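# Flip the remote face up, top end left

## Task

Leave the remote lying on the mat with its face side up and its top end pointing to the left, and make sure every part of this that was already true at the start is still true at the end.

## Robot and tools

Robot: two arms. left_arm carries a left hand and right_arm a right hand; each hand is the mirror of the other. Measured base positions in the scene frame: left_arm (-0.013, +0.275, +0.039) m, right_arm (-0.018, -0.370, +0.033) m, both turned very slightly about z. A camera stand sits behind the arms, and loose objects can occasionally be nudged by something other than the robot.

Frames. Scene frame: origin at table-top height, halfway between the nominal bases; +z up, +x out over the table, left_arm on the +y side (image left/right may differ). Fixed cameras and the table use the scene frame. Each arm reports its hand pose (end_effector_position in metres, end_effector_quat_wxyz) in its own base frame; these can be off by a few cm. Motion offsets use the axes of that arm's current Hand target.

Hand point: a spot 0.05 m in front of the palm, 0.15 m from the wrist flange along the fingers. Its +z runs along straight fingers, +y points out of the palm, +x runs across the palm away from the thumb on the right hand (toward the thumb on the left hand). Straight fingers extend 0.06-0.07 m past the point and sit 0.06 m behind it along -y. A wrist bracket on the little-finger side can strike objects. The thumb turned in front of the palm plus the fingers can grasp items about 0.035-0.065 m thick, or a handle down to about 0.025 m.

A row is 28 numbers, each in [-1, 1], always covering both arms in this order: left dx, dy, dz, rx, ry, rz, then left thumb_turn, thumb_bend, index, middle, ring, little, force_limit, speed; then the same fourteen for the right arm. The first six per arm are an offset (not a pose) from that arm's Hand target as it stood when the action or move began, in the Hand target's own axes; 1.0 equals 0.6 m or 180 degrees, and rx, ry, rz form one rotation vector. Rows inside one action all count from that same start, so sending an offset again moves further. All zeros for an arm re-requests its current Hand target. The six finger numbers are absolute targets: -1 open/straight (thumb beside the palm), +1 closed (thumb across the palm, fully bent, fingers curled). force_limit maps -1 to about 0 N and +1 to 10 N at the fingertip (15 N for the two thumb motors). speed runs from nearly zero at -1 to full at +0.48 and above. There is no 'keep as is' value: to leave a hand alone, resend the last eight numbers you actually sent it; if none yet, send its hand_measured six values plus hand_force_limit and hand_speed. For a soft grasp close with speed at -0.94 or below. To tighten, raise force_limit and send a target more closed than hand_measured; to loosen, send one more open.

execute_actions(actions, cameras): actions is a list of actions; each action is up to 15 rows, one per 1/30 s control step, and a short action repeats its final row. Images return only for an empty list or when cameras names them (["all"], [], or names).

move(target, speed, blend, blocking, cameras): target is one 28-number row or a list of up to 15 rows; every row is an offset from the same starting Hand targets, not from the previous row. speed is path top speed in m/s, 0.002 to 4.3, default 0.25 (turning up to twice that in rad/s), one value or one per target. blend is a corner-rounding distance in metres (0 means stop at each target). blocking=false returns after about 0.5 s while motion continues. Paths end together, cap at 10 s, and do not avoid obstacles or the other arm. The result adds a move: line: done, off_target, moving, held or fault, plus limits such as paced (pose clipped) or held (steps withheld).

wait(seconds 0-10, cameras): let time pass holding commands. stop(cameras): brake a running move. zoom_image(camera, region): camera is cam_high, cam_low, cam_left_wrist or cam_right_wrist; region [x0, y0, x1, y1] in pixels from the top-left, at most 504 by 504, on the newest image. show_instructions(): shows reference pages. finished_scene(scene): ends the current scene, given its number; irreversible.

Results: Hand target (the last commanded pose after clipping), hand pose, joint positions/velocities/torques, motor temperatures, and per hand hand_measured, hand_stopped_by (moving, target, force, stalled, fault), hand_load_n (positive when the finger is pushed open; a lost grip shows as load near 0), hand_force_limit, hand_speed. Action results may list intermediate end_effector_position readings. Images: cam_high and cam_low 896x504; wrist cameras 616x616 fisheye.

Cautions: orientation commands are clipped to 40 degrees from the current orientation each step. Arms often rest 1-3 cm (sometimes 5 cm) below the command, which is not a contact sign; resend the shortfall as an offset if needed. A stopped arm keeps pushing until commanded back past its hand point. Do not route a hand close to its own base. Never let the hands collide or one hand grip the other. Avoid fast impacts, hard presses, dropping or releasing a moving object, and excessive finger loads; nothing may end up off the table. Holding loads or straining toward unreachable poses heats motors: MOTOR HOT appears at 85 °C, and at 100 °C the arm faults and drops for 30-60 s.

Each tool is called after "Emit:" by a JSON object that holds its "api" and its "payload", one argument or row to a line.

Reference images:

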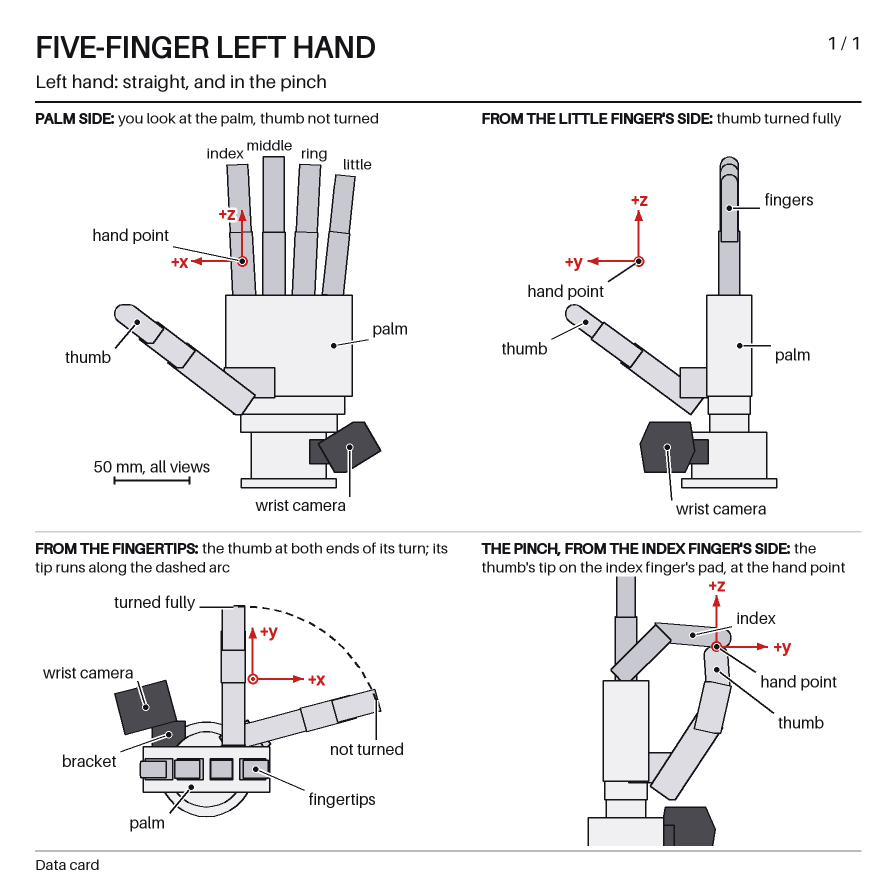

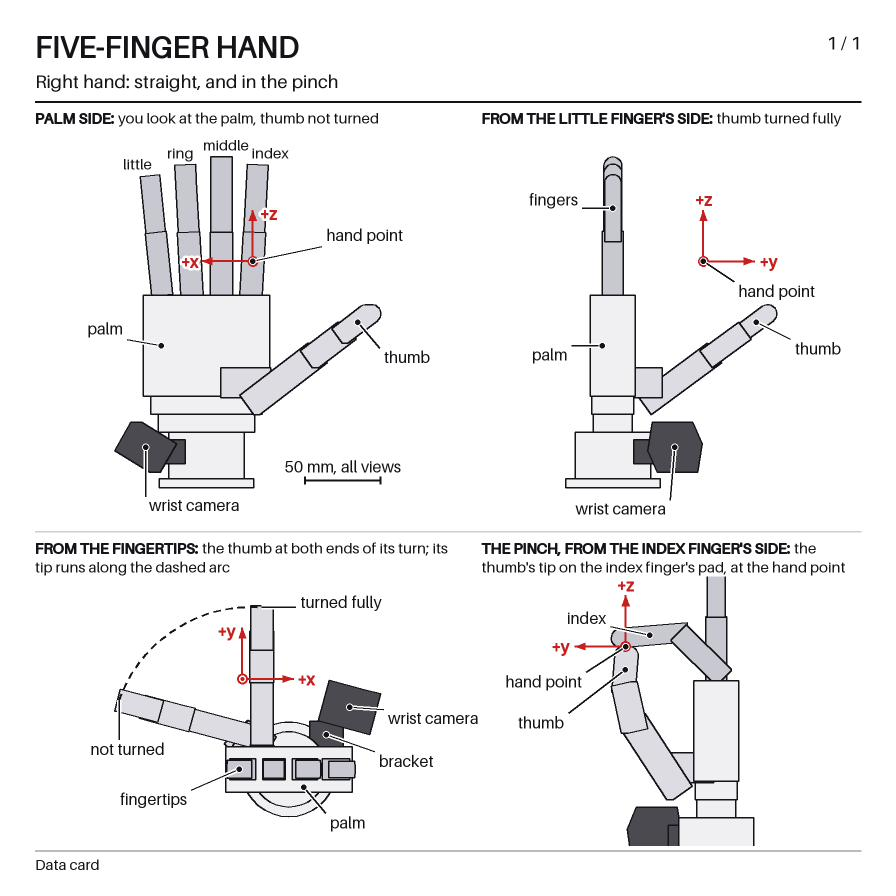

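## Session

Emit:
{"api": "execute_actions", "payload": {
  "actions": []
}}

Scene clock: 0.00 s.
left_arm: end_effector_position=(+0.1605, +0.0538, +0.1155) hand_measured=(-1.000, -1.000, -1.000, -1.000, -1.000, -1.000) hand_load_n=(-0.5, +0.0, +0.0, +0.0, +0.0, +0.0) hand_stopped_by=(target, target, target, target, target, target) hand_force_limit=0.00 hand_speed=-0.80 end_effector_quat_wxyz=(-0.034, +0.997, -0.045, +0.049) | right_arm: end_effector_position=(+0.4027, +0.3965, +0.1319) hand_measured=(-1.000, -1.000, -1.000, -1.000, -1.000, -1.000) hand_load_n=(+0.0, +0.0, +0.0, +0.0, +0.0, +0.0) hand_stopped_by=(target, target, target, target, target, target) hand_force_limit=0.00 hand_speed=-0.80 end_effector_quat_wxyz=(-0.308, +0.777, -0.474, +0.278)
Joint positions: left_arm=[0.737 0.667 0.575 -1.361 0.022 -0.744] | right_arm=[0.847 1.501 1.093 -0.389 0.411 0.202]
Joint velocities: within noise
Joint torques (N m): no reading
Motor temperatures (°C): left_arm=[27 23 27 22 30 25] | right_arm=[29 25 28 29 27 27]
Heat: left arm: hottest wrist yaw 30 °C; right arm: hottest waist 29 °C.
Hand target: left_arm +0.1662, +0.0590, +0.1253; -0.043, +0.996, -0.045, +0.059 | right_arm +0.4090, +0.4036, +0.1434; -0.319, +0.772, -0.474, +0.280

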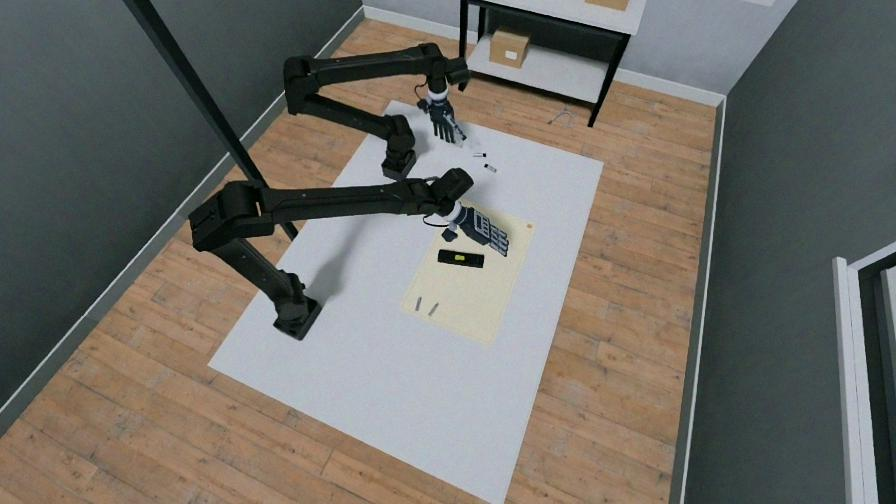

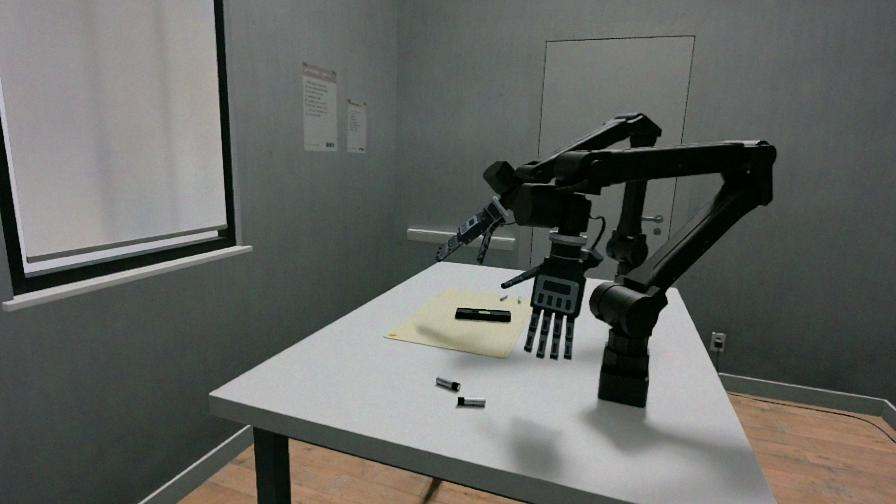

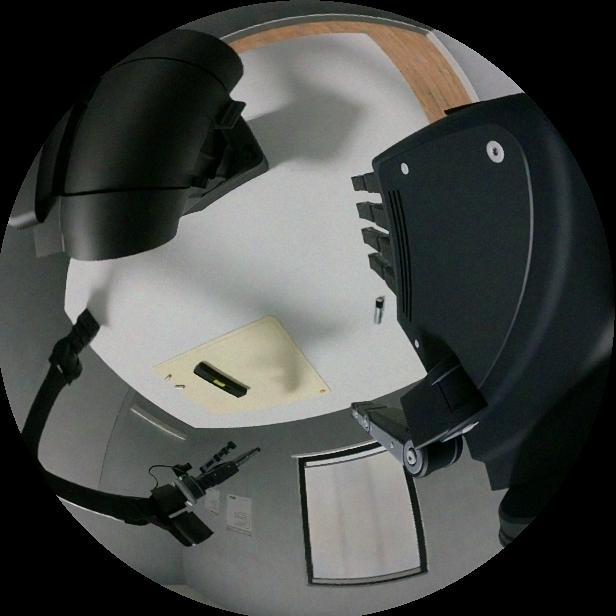

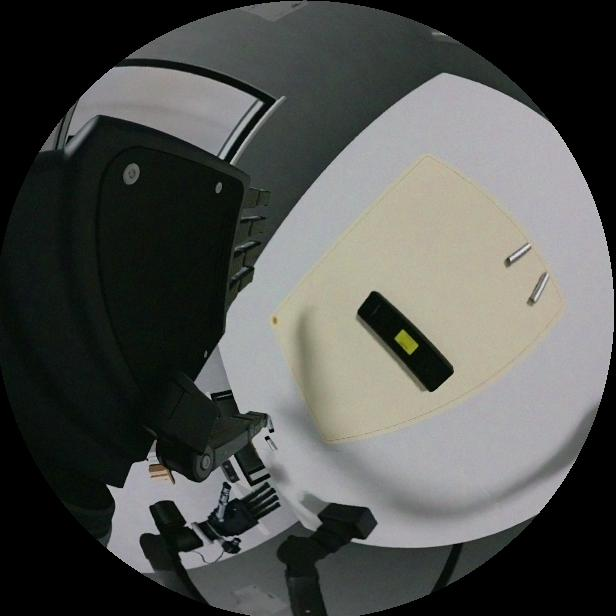

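Emit:
{"api": "zoom_image", "payload": {
  "camera": "cam_high",
  "region": [380, 180, 560, 350]
}}

Emit:
{"api": "zoom_image", "payload": {
  "camera": "cam_low",
  "region": [380, 240, 600, 420]
}}

Emit:
{"api": "zoom_image", "payload": {
  "camera": "cam_right_wrist",
  "region": [260, 140, 580, 460]
}}

Scaled by 2.800 from the camera's 896x504 image, which has a finer 1280x720 frame.

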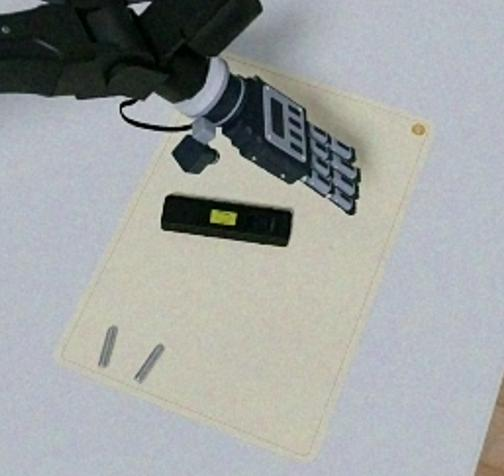

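Scaled by 2.291 from the camera's 896x504 image, which has a finer 1280x720 frame.

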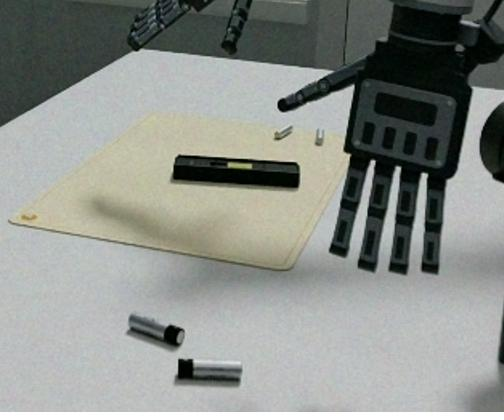

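Scaled by 1.575 from the camera's 616x616 image, which has a finer 880x880 frame.

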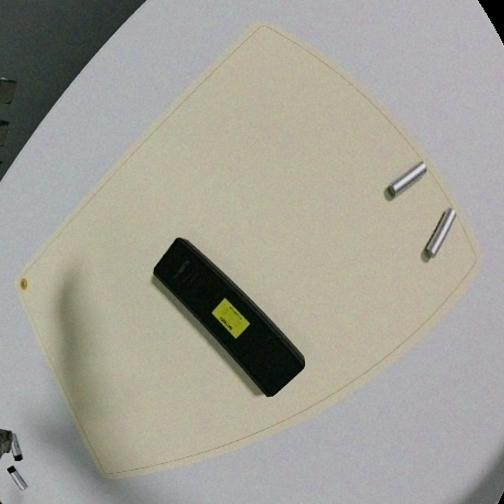

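Emit:
{"api": "zoom_image", "payload": {
  "camera": "cam_right_wrist",
  "region": [340, 280, 470, 400]
}}

Emit:
{"api": "zoom_image", "payload": {
  "camera": "cam_low",
  "region": [440, 290, 530, 340]
}}

Emit:
{"api": "zoom_image", "payload": {
  "camera": "cam_high",
  "region": [425, 235, 495, 280]
}}

Scaled by 3.877 from the camera's 616x616 image, which has a finer 880x880 frame.

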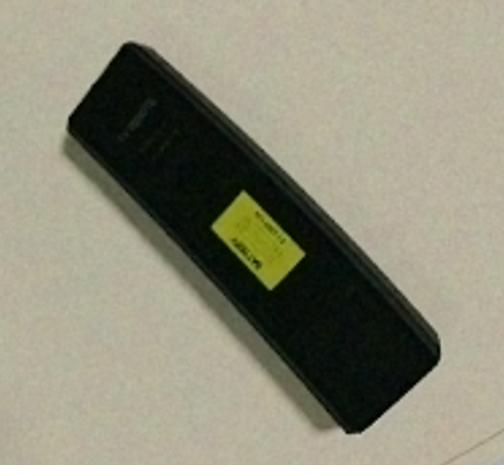

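Scaled by 5.600 from the camera's 896x504 image, which has a finer 1280x720 frame.

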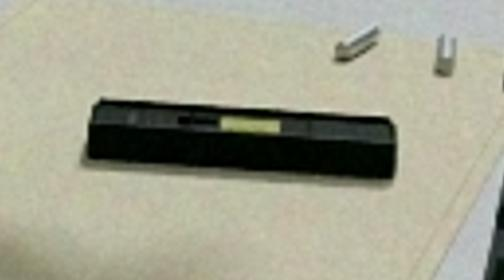

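Scaled by 7.200 from the camera's 896x504 image, which has a finer 1280x720 frame.

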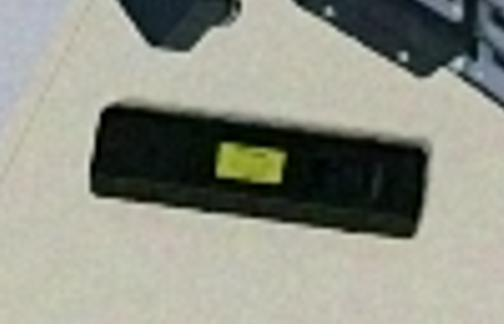

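Emit:
{"api": "move", "payload": {
  "target": [0,0,0,0,0,0,-1,-1,-1,-1,-1,-1,0,-0.8,-0.1126,0.0102,-0.0977,-0.0236,-0.3443,-0.3089,1,-1,-0.3,-1,-1,-1,0,-0.3],
  "speed": 0.15,
  "cameras": ["cam_high","cam_low","cam_right_wrist"]
}}

Scene clock: 225.67 s.
left_arm: end_effector_position=(+0.1605, +0.0538, +0.1155) hand_measured=(-1.000, -1.000, -1.000, -1.000, -1.000, -1.000) hand_load_n=(+0.0, +0.0, +0.0, +0.0, +0.0, +0.0) hand_stopped_by=(target, target, target, target, target, target) hand_force_limit=0.00 hand_speed=-0.80 end_effector_quat_wxyz=(-0.034, +0.997, -0.045, +0.049) | right_arm: end_effector_position=(+0.3286, +0.4363, +0.1588) hand_measured=(+1.000, -1.000, -0.300, -1.000, -1.000, -1.000) hand_load_n=(+0.0, -0.5, +0.0, +0.0, +0.0, +0.0) hand_stopped_by=(target, target, target, target, target, target) hand_force_limit=0.00 hand_speed=-0.30 end_effector_quat_wxyz=(-0.317, +0.939, +0.125, -0.053)
Joint positions: left_arm=[0.737 0.667 0.575 -1.361 0.022 -0.744] | right_arm=[0.782 1.7 1.493 -1.021 -0.569 -0.952]
Joint torques (N m): left_arm=[1.44 0.03 9.84 0.75 0.08 -0.03] | right_arm=[0.44 -11.99 11.17 0.91 -0.37 -0.09]
Motor temperatures (°C): left_arm=[26 23 34 22 27 24] | right_arm=[27 27 37 28 27 26]
Heat: left arm: hottest elbow 34 °C; right arm: hottest elbow 37 °C.
Hand target: left_arm +0.1662, +0.0590, +0.1253; -0.043, +0.996, -0.045, +0.059 | right_arm +0.3360, +0.4495, +0.1675; -0.322, +0.936, +0.137, -0.047
Off the commanded pose: left_arm 0.013 m, 2 deg | right_arm 0.017 m, 2 deg.
move: off_target (left_arm, right_arm)
Images, in order (width x height): cam_high 896x504, cam_low 896x504, cam_right_wrist 616x616.

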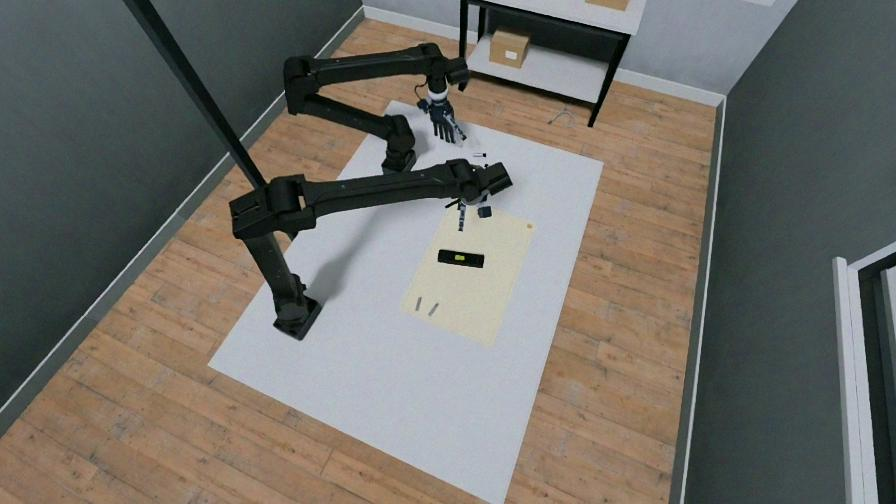

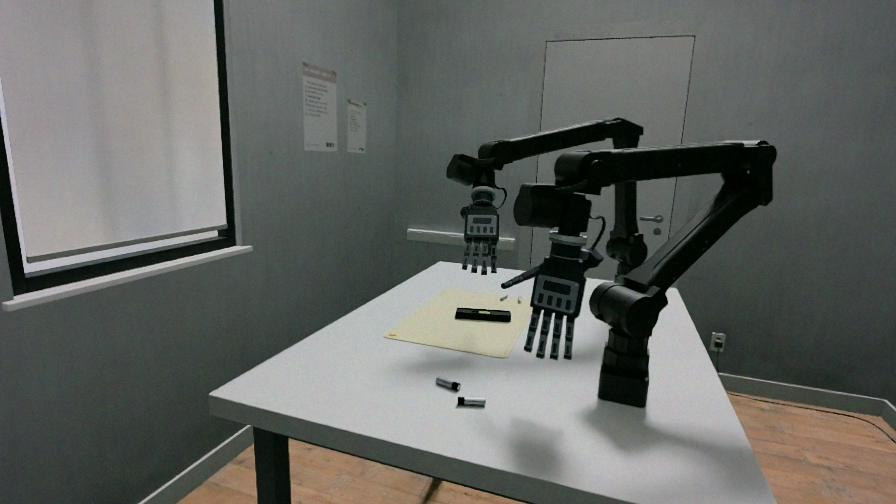

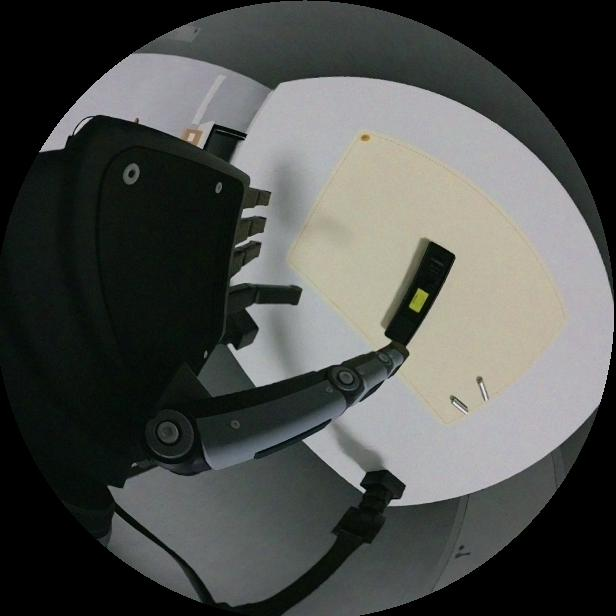

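Emit:
{"api": "move", "payload": {
  "target": [0,0,0,0,0,0,-1,-1,-1,-1,-1,-1,0,-0.8,-0.0143,0.1405,0.1018,0,0,0,1,-1,-0.3,-1,-1,-1,0,-0.3],
  "speed": 0.12,
  "cameras": ["cam_high","cam_low","cam_right_wrist"]
}}

Emit:
{"api": "zoom_image", "payload": {
  "camera": "cam_high",
  "region": [380, 180, 560, 350]
}}

Emit:
{"api": "zoom_image", "payload": {
  "camera": "cam_low",
  "region": [400, 180, 580, 360]
}}

Scene clock: 255.73 s.
left_arm: end_effector_position=(+0.1605, +0.0538, +0.1155) hand_measured=(-1.000, -1.000, -1.000, -1.000, -1.000, -1.000) hand_load_n=(+0.0, +0.0, +0.0, +0.0, +0.0, +0.0) hand_stopped_by=(target, target, target, target, target, target) hand_force_limit=0.00 hand_speed=-0.80 end_effector_quat_wxyz=(-0.034, +0.997, -0.045, +0.049) | right_arm: end_effector_position=(+0.3306, +0.4200, +0.0751) hand_measured=(+1.000, -1.000, -0.300, -1.000, -1.000, -1.000) hand_load_n=(+0.0, +0.0, +0.0, +0.0, -0.5, +0.0) hand_stopped_by=(target, target, target, target, target, target) hand_force_limit=0.00 hand_speed=-0.30 end_effector_quat_wxyz=(-0.322, +0.936, +0.135, -0.049)
Joint positions: left_arm=[0.737 0.667 0.575 -1.361 0.022 -0.744] | right_arm=[0.757 1.739 1.314 -0.81 -0.582 -0.998]
Joint torques (N m): left_arm=[1.49 -0.62 9.92 0.99 0.1 -0.05] | right_arm=[-0.85 -12.1 7.12 1.84 -0.39 -0.05]
Heat: left arm: hottest elbow 34 °C; right arm: hottest elbow 37 °C.
Hand target: left_arm +0.1662, +0.0590, +0.1253; -0.043, +0.996, -0.045, +0.059 | right_arm +0.3361, +0.4195, +0.0675; -0.322, +0.936, +0.137, -0.047
Off the commanded pose: left_arm 0.013 m, 2 deg | right_arm 0.009 m, 0 deg.
move: off_target (left_arm)
Images, in order (width x height): cam_high 896x504, cam_low 896x504, cam_right_wrist 616x616.

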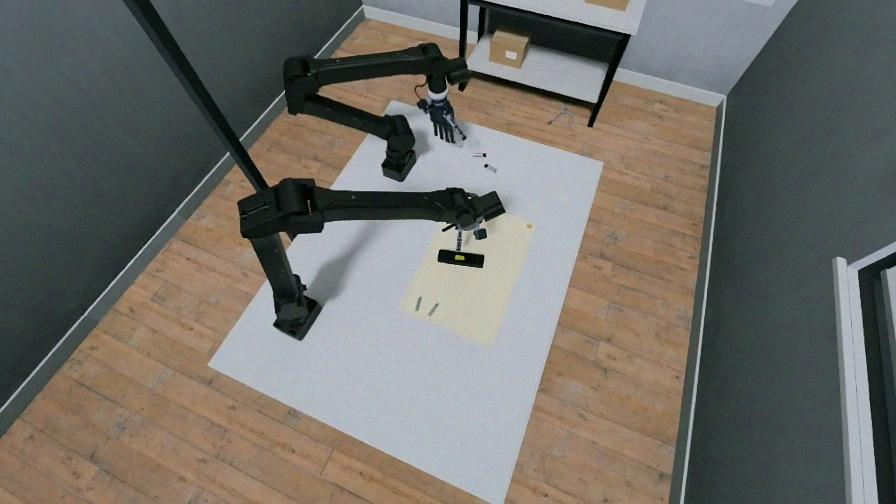

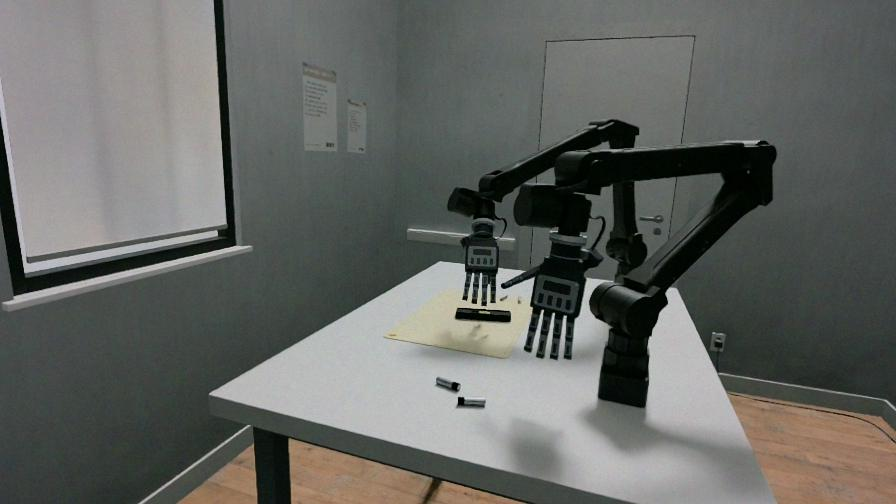

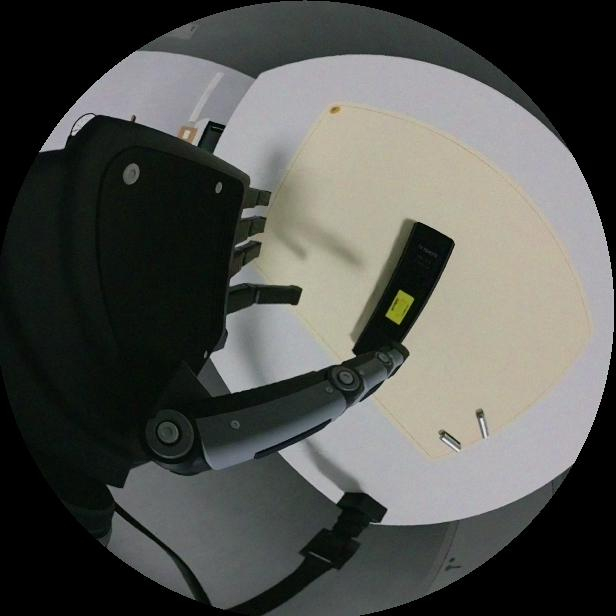

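Scaled by 2.800 from the camera's 896x504 image, which has a finer 1280x720 frame.

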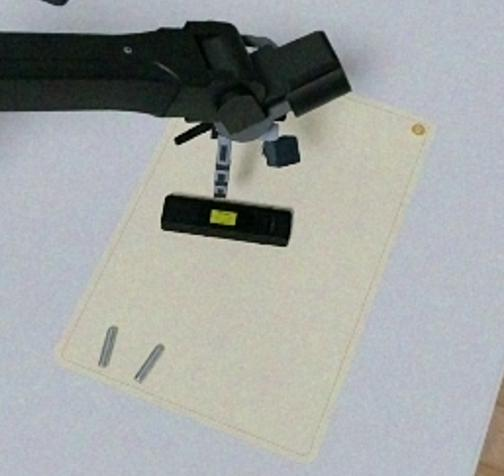

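Scaled by 2.800 from the camera's 896x504 image, which has a finer 1280x720 frame.

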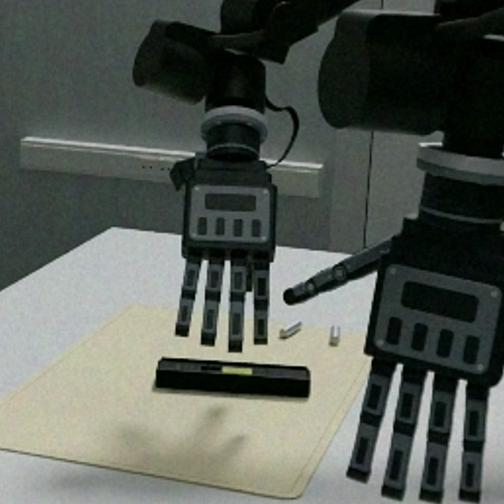

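Emit:
{"api": "zoom_image", "payload": {
  "camera": "cam_right_wrist",
  "region": [340, 210, 470, 360]
}}

Scaled by 3.360 from the camera's 616x616 image, which has a finer 880x880 frame.

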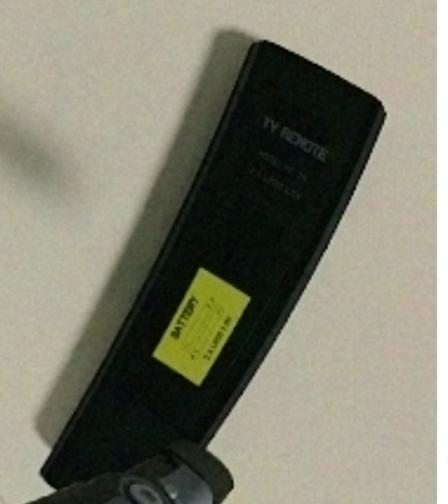

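Emit:
{"api": "move", "payload": {
  "target": [0,0,0,0,0,0,-1,-1,-1,-1,-1,-1,0,-0.8,-0.091,0.0717,0.037,0,0,0,1,-1,-0.3,-1,-1,-1,0,-0.3],
  "speed": 0.1,
  "cameras": ["cam_high","cam_low","cam_right_wrist"]
}}

Emit:
{"api": "zoom_image", "payload": {
  "camera": "cam_high",
  "region": [400, 200, 520, 320]
}}

Emit:
{"api": "zoom_image", "payload": {
  "camera": "cam_low",
  "region": [400, 220, 560, 380]
}}

Scene clock: 357.30 s.
left_arm: end_effector_position=(+0.1605, +0.0538, +0.1155) hand_measured=(-1.000, -1.000, -1.000, -1.000, -1.000, -1.000) hand_load_n=(+0.0, +0.0, -0.5, +0.0, +0.5, +0.0) hand_stopped_by=(target, target, target, target, target, target) hand_force_limit=0.00 hand_speed=-0.80 end_effector_quat_wxyz=(-0.034, +0.997, -0.045, +0.049) | right_arm: end_effector_position=(+0.2888, +0.3805, +0.0169) hand_measured=(+1.000, -1.000, -0.300, -1.000, -1.000, -1.000) hand_load_n=(+0.0, +0.0, +0.0, +0.0, +0.0, +0.0) hand_stopped_by=(target, target, target, target, target, target) hand_force_limit=0.00 hand_speed=-0.30 end_effector_quat_wxyz=(-0.316, +0.938, +0.132, -0.057)
Joint positions: left_arm=[0.737 0.667 0.575 -1.361 0.022 -0.744] | right_arm=[0.757 1.695 1.079 -0.64 -0.582 -0.998]
Joint torques (N m): left_arm=[1.67 0.15 9.87 0.72 0.05 -0.03] | right_arm=[0.32 -13.16 6.26 1.74 -0.24 0.06]
Heat: left arm: hottest elbow 34 °C; right arm: hottest elbow 33 °C.
Hand target: left_arm +0.1662, +0.0590, +0.1253; -0.043, +0.996, -0.045, +0.059 | right_arm +0.2895, +0.3845, +0.0234; -0.322, +0.936, +0.137, -0.047
Off the commanded pose: left_arm 0.013 m, 2 deg | right_arm 0.008 m, 1 deg.
move: off_target (left_arm)
Images, in order (width x height): cam_high 896x504, cam_low 896x504, cam_right_wrist 616x616.

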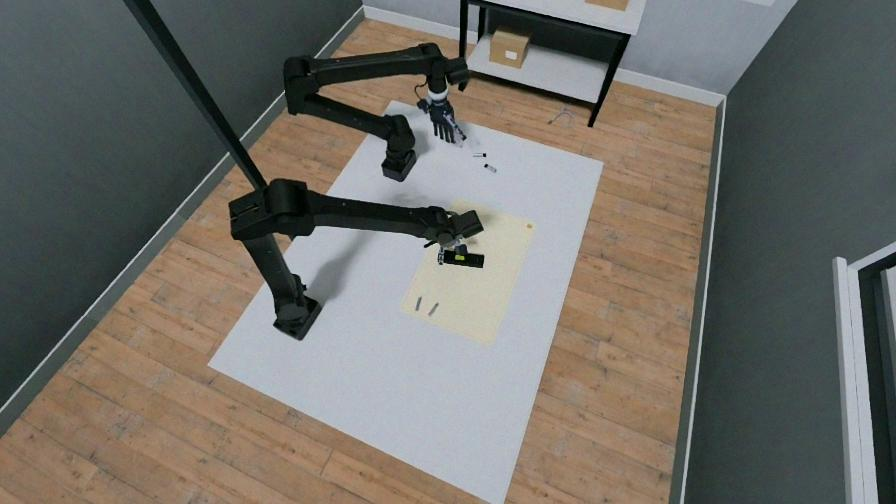

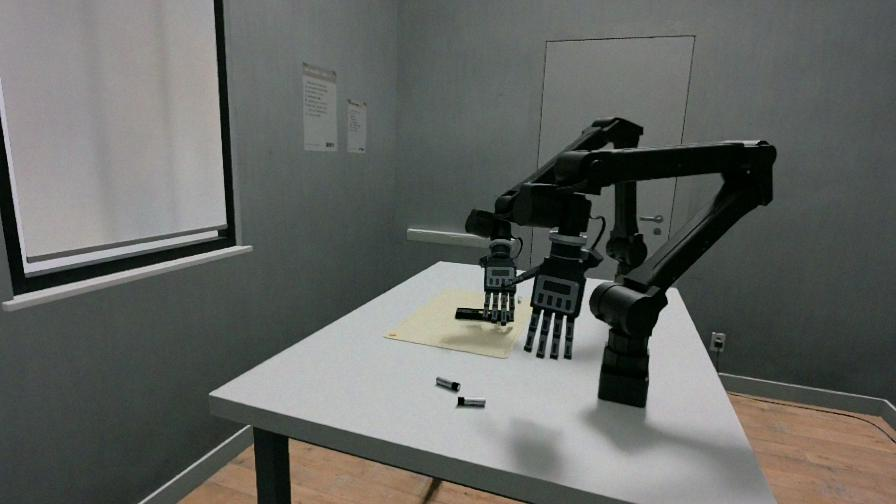

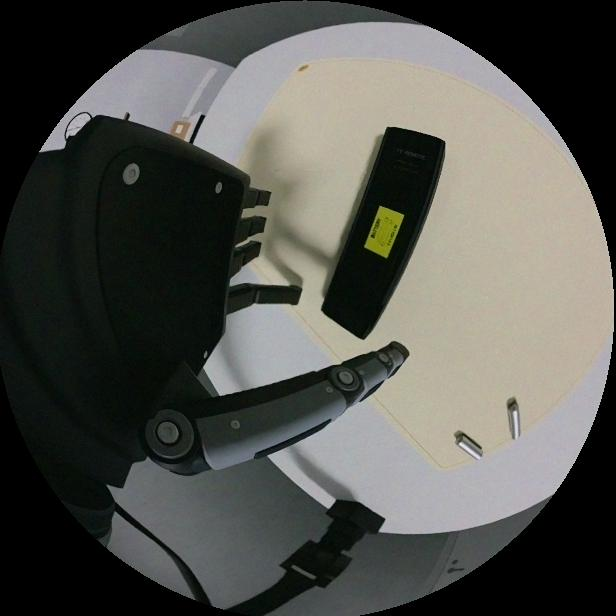

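Scaled by 4.200 from the camera's 896x504 image, which has a finer 1280x720 frame.

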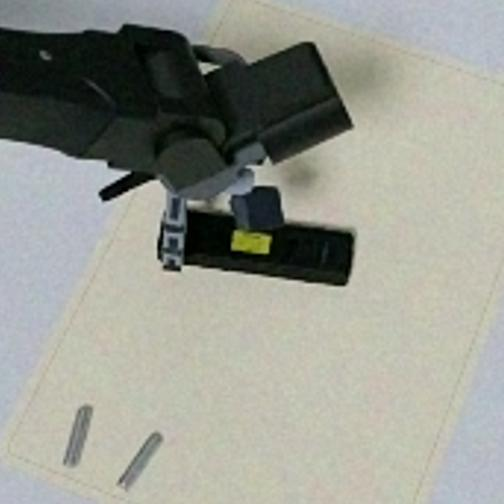

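Scaled by 3.150 from the camera's 896x504 image, which has a finer 1280x720 frame.

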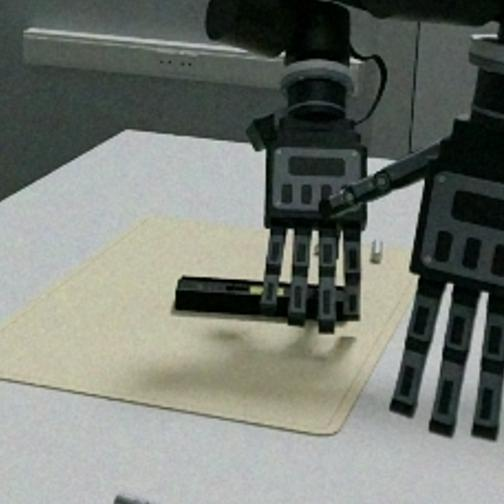

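Emit:
{"api": "move", "payload": {
  "target": [0,0,0,0,0,0,-1,-1,-1,-1,-1,-1,0,-0.8,0,0.0257,0.0328,0,0,0,1,-1,-0.3,-1,-1,-1,0,-0.3],
  "speed": 0.06,
  "cameras": ["cam_low","cam_right_wrist"]
}}

Emit:
{"api": "zoom_image", "payload": {
  "camera": "cam_low",
  "region": [440, 260, 540, 360]
}}

Scene clock: 376.10 s.
left_arm: end_effector_position=(+0.1605, +0.0538, +0.1155) hand_measured=(-1.000, -1.000, -1.000, -1.000, -1.000, -1.000) hand_load_n=(+0.0, +0.0, +0.0, +0.0, +0.0, +0.0) hand_stopped_by=(target, target, target, target, target, target) hand_force_limit=0.00 hand_speed=-0.80 end_effector_quat_wxyz=(-0.034, +0.997, -0.045, +0.049) | right_arm: end_effector_position=(+0.2915, +0.3829, +0.0074) hand_measured=(+1.000, -1.000, -0.300, -1.000, -1.000, -1.000) hand_load_n=(+0.0, +0.0, +0.0, +0.0, +0.0, +0.0) hand_stopped_by=(target, target, target, target, target, target) hand_force_limit=0.00 hand_speed=-0.30 end_effector_quat_wxyz=(-0.325, +0.935, +0.137, -0.043)
Joint positions: left_arm=[0.737 0.667 0.575 -1.361 0.022 -0.744] | right_arm=[0.757 1.7 1.053 -0.575 -0.582 -0.998]
Joint torques (N m): left_arm=[1.9 0.32 9.95 0.68 0.11 -0.04] | right_arm=[0.26 -10.4 6.24 1.89 -0.24 0.06]
Heat: left arm: hottest elbow 35 °C; right arm: hottest elbow 34 °C.
Hand target: left_arm +0.1662, +0.0590, +0.1253; -0.043, +0.996, -0.045, +0.059 | right_arm +0.2895, +0.3844, -0.0016; -0.322, +0.936, +0.137, -0.047
Off the commanded pose: left_arm 0.013 m, 2 deg | right_arm 0.009 m, 1 deg.
move: off_target (left_arm)
Images, in order (width x height): cam_low 896x504, cam_right_wrist 616x616.

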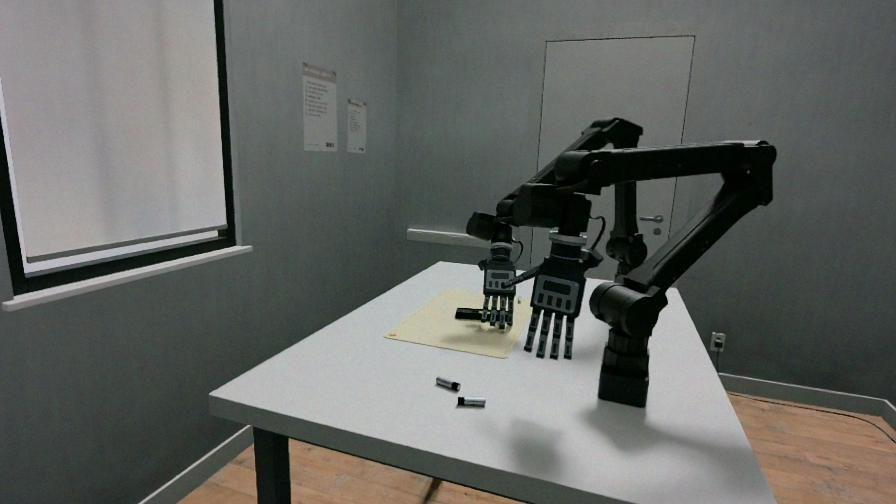

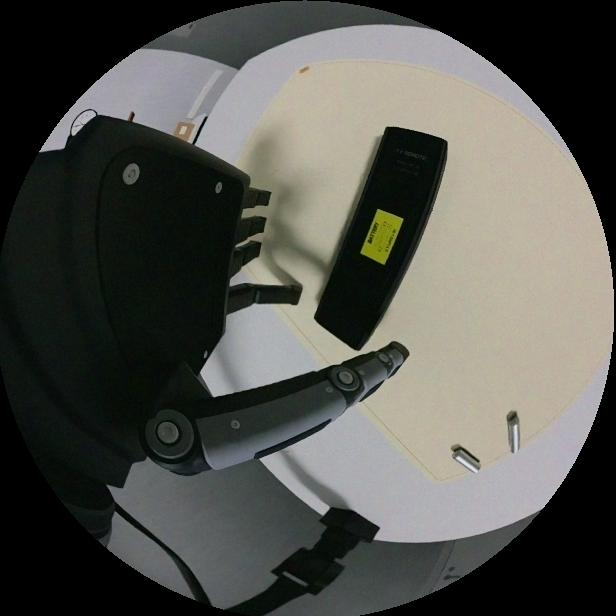

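Scaled by 5.040 from the camera's 896x504 image, which has a finer 1280x720 frame.

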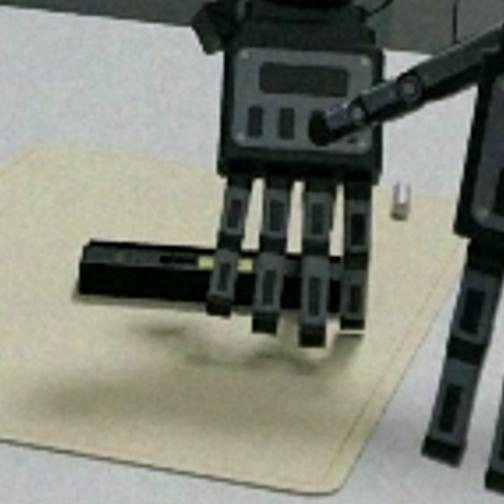

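Emit:
{"api": "move", "payload": {
  "target": [0,0,0,0,0,0,-1,-1,-1,-1,-1,-1,0,-0.8,0,0.0205,0.0263,0,0,0,1,-1,-0.3,-1,-1,-1,0,-0.3],
  "speed": 0.06,
  "cameras": ["cam_low","cam_right_wrist"]
}}

Emit:
{"api": "zoom_image", "payload": {
  "camera": "cam_low",
  "region": [440, 260, 540, 360]
}}

Scene clock: 384.40 s.
left_arm: end_effector_position=(+0.1605, +0.0538, +0.1155) hand_measured=(-1.000, -1.000, -1.000, -1.000, -1.000, -1.000) hand_load_n=(+0.0, +0.0, +0.0, +0.0, +0.0, +0.0) hand_stopped_by=(target, target, target, target, target, target) hand_force_limit=0.00 hand_speed=-0.80 end_effector_quat_wxyz=(-0.034, +0.997, -0.045, +0.049) | right_arm: end_effector_position=(+0.2920, +0.3849, +0.0034) hand_measured=(+1.000, -1.000, -0.300, -1.000, -1.000, -1.000) hand_load_n=(+0.0, +0.5, -9.5, +0.0, +0.0, +0.0) hand_stopped_by=(target, target, target, target, target, target) hand_force_limit=0.00 hand_speed=-0.30 end_effector_quat_wxyz=(-0.330, +0.933, +0.136, -0.041)
Joint positions: left_arm=[0.737 0.667 0.575 -1.361 0.022 -0.744] | right_arm=[0.757 1.705 1.044 -0.547 -0.587 -0.992]
Joint torques (N m): left_arm=[1.73 0.09 10.02 0.8 0.09 -0.05] | right_arm=[0.21 -8.47 5.45 2.66 -0.05 -0.01]
Heat: left arm: hottest elbow 35 °C; right arm: hottest elbow 34 °C.
Hand target: left_arm +0.1662, +0.0590, +0.1253; -0.043, +0.996, -0.045, +0.059 | right_arm +0.2895, +0.3845, -0.0216; -0.322, +0.936, +0.137, -0.047
Off the commanded pose: left_arm 0.013 m, 2 deg | right_arm 0.025 m, 1 deg.
move: off_target (left_arm, right_arm)
Images, in order (width x height): cam_low 896x504, cam_right_wrist 616x616.

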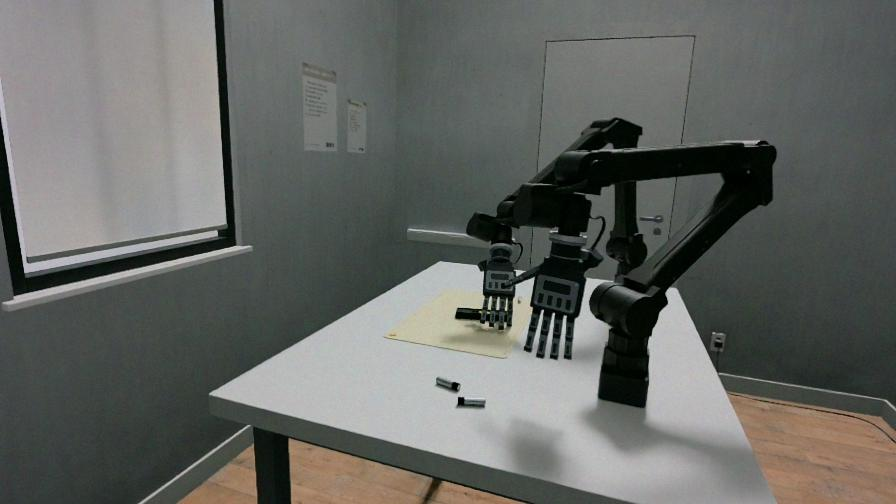

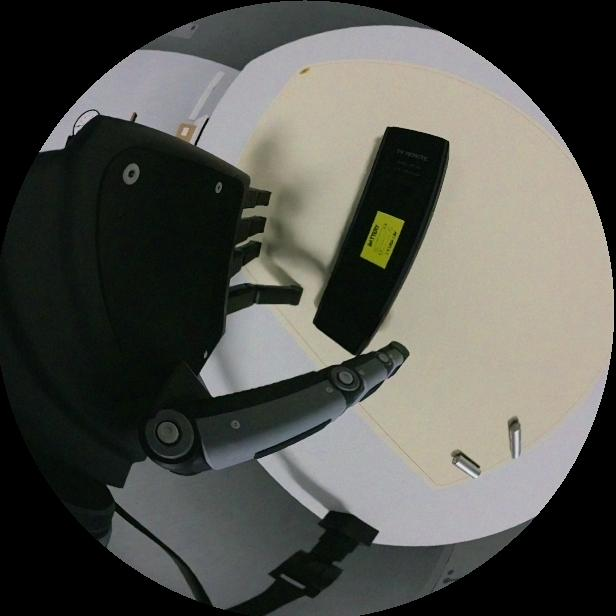

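Scaled by 5.040 from the camera's 896x504 image, which has a finer 1280x720 frame.

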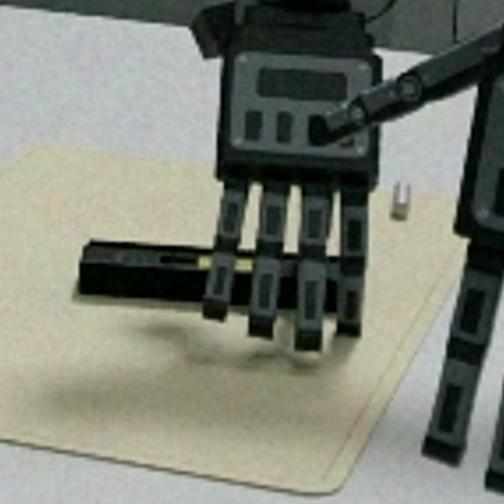

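Emit:
{"api": "move", "payload": {
  "target": [
    [0,0,0,0,0,0,-1,-1,-1,-1,-1,-1,0,-0.8,0,-0.0325,-0.0415,0,0,0,1,-1,0,-1,-1,-1,0,-0.3],
    [0,0,0,0,0,0,-1,-1,-1,-1,-1,-1,0,-0.8,0,-0.0562,-0.023,0,0,0,1,-1,0,-1,-1,-1,0,-0.3]
  ],
  "speed": 0.06,
  "cameras": ["cam_low","cam_right_wrist"]
}}

Emit:
{"api": "zoom_image", "payload": {
  "camera": "cam_low",
  "region": [440, 260, 540, 360]
}}

Scene clock: 399.87 s.
left_arm: end_effector_position=(+0.1605, +0.0538, +0.1155) hand_measured=(-1.000, -1.000, -1.000, -1.000, -1.000, -1.000) hand_load_n=(+0.0, +0.0, +0.0, +0.0, +0.0, +0.0) hand_stopped_by=(target, target, target, target, target, target) hand_force_limit=0.00 hand_speed=-0.80 end_effector_quat_wxyz=(-0.034, +0.997, -0.045, +0.049) | right_arm: end_effector_position=(+0.2747, +0.3860, -0.0011) hand_measured=(+1.000, -1.000, +0.000, -1.000, -1.000, -1.000) hand_load_n=(-0.5, +0.0, -0.5, +0.0, +0.0, +0.0) hand_stopped_by=(target, target, target, target, target, target) hand_force_limit=0.00 hand_speed=-0.30 end_effector_quat_wxyz=(-0.313, +0.938, +0.134, -0.058)
Joint positions: left_arm=[0.737 0.667 0.575 -1.361 0.022 -0.744] | right_arm=[0.789 1.712 1.044 -0.577 -0.57 -0.97]
Joint torques (N m): left_arm=[1.85 -0.09 10.02 0.77 0.06 -0.07] | right_arm=[0.56 -11.58 8.95 1.29 -0.28 0.15]
Heat: left arm: hottest elbow 35 °C; right arm: hottest elbow 33 °C.
Hand target: left_arm +0.1662, +0.0590, +0.1253; -0.043, +0.996, -0.045, +0.059 | right_arm +0.2842, +0.4019, +0.0101; -0.322, +0.936, +0.137, -0.047
Off the commanded pose: left_arm 0.013 m, 2 deg | right_arm 0.022 m, 2 deg.
move: off_target (left_arm, right_arm)
Images, in order (width x height): cam_low 896x504, cam_right_wrist 616x616.

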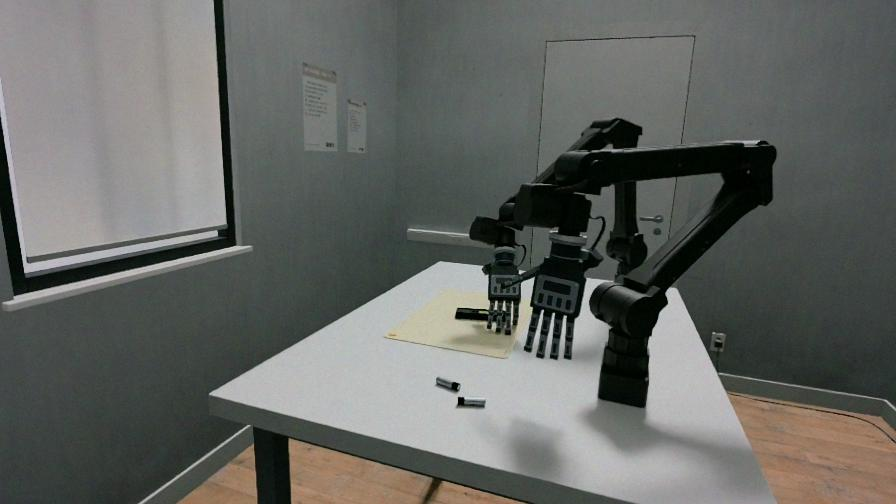

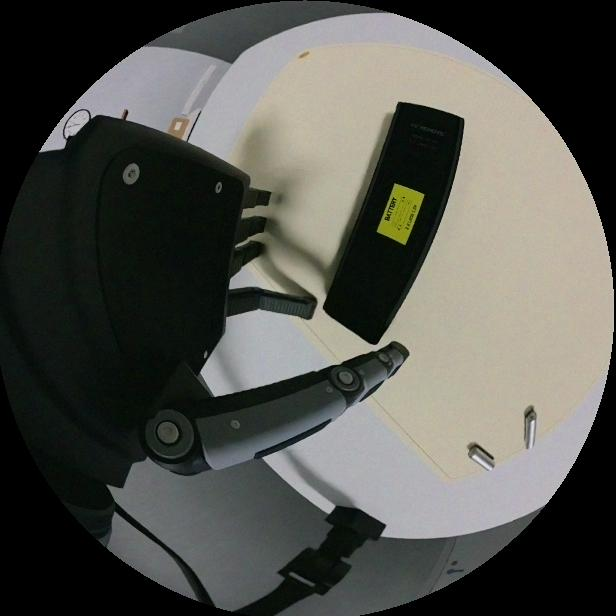

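Scaled by 5.040 from the camera's 896x504 image, which has a finer 1280x720 frame.

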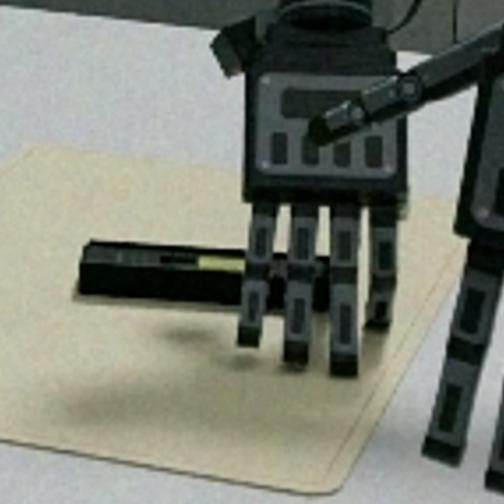

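Emit:
{"api": "move", "payload": {
  "target": [0,0,0,0,0,0,-1,-1,-1,-1,-1,-1,0,-0.8,0.0233,0.002,0.0026,0,0,0,1,-1,0,-1,-1,-1,0,-0.3],
  "speed": 0.06,
  "cameras": ["cam_right_wrist"]
}}

Scene clock: 416.50 s.
left_arm: end_effector_position=(+0.1605, +0.0538, +0.1155) hand_measured=(-1.000, -1.000, -1.000, -1.000, -1.000, -1.000) hand_load_n=(+0.0, +0.0, +0.0, +0.0, +0.0, +0.0) hand_stopped_by=(target, target, target, target, target, target) hand_force_limit=0.00 hand_speed=-0.80 end_effector_quat_wxyz=(-0.034, +0.997, -0.045, +0.049) | right_arm: end_effector_position=(+0.2847, +0.3964, +0.0031) hand_measured=(+1.000, -1.000, +0.000, -1.000, -1.000, -1.000) hand_load_n=(+0.0, +0.0, +0.0, +0.0, +0.0, +0.0) hand_stopped_by=(target, target, target, target, target, target) hand_force_limit=0.00 hand_speed=-0.30 end_effector_quat_wxyz=(-0.318, +0.937, +0.136, -0.052)
Joint positions: left_arm=[0.737 0.667 0.575 -1.361 0.022 -0.744] | right_arm=[0.789 1.728 1.079 -0.579 -0.571 -0.969]
Joint torques (N m): left_arm=[1.2 0.26 9.88 0.7 0.08 -0.08] | right_arm=[-0.73 -10.7 9.26 0.88 -0.39 0.01]
Heat: left arm: hottest elbow 35 °C; right arm: hottest elbow 33 °C.
Hand target: left_arm +0.1662, +0.0590, +0.1253; -0.043, +0.996, -0.045, +0.059 | right_arm +0.2976, +0.4059, +0.0081; -0.322, +0.936, +0.137, -0.047
Off the commanded pose: left_arm 0.013 m, 2 deg | right_arm 0.017 m, 1 deg.
move: off_target (left_arm, right_arm)
Images, in order (width x height): cam_right_wrist 616x616.

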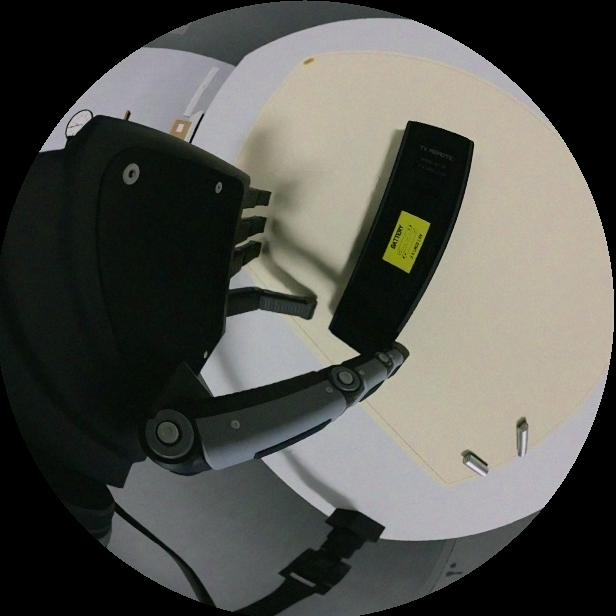

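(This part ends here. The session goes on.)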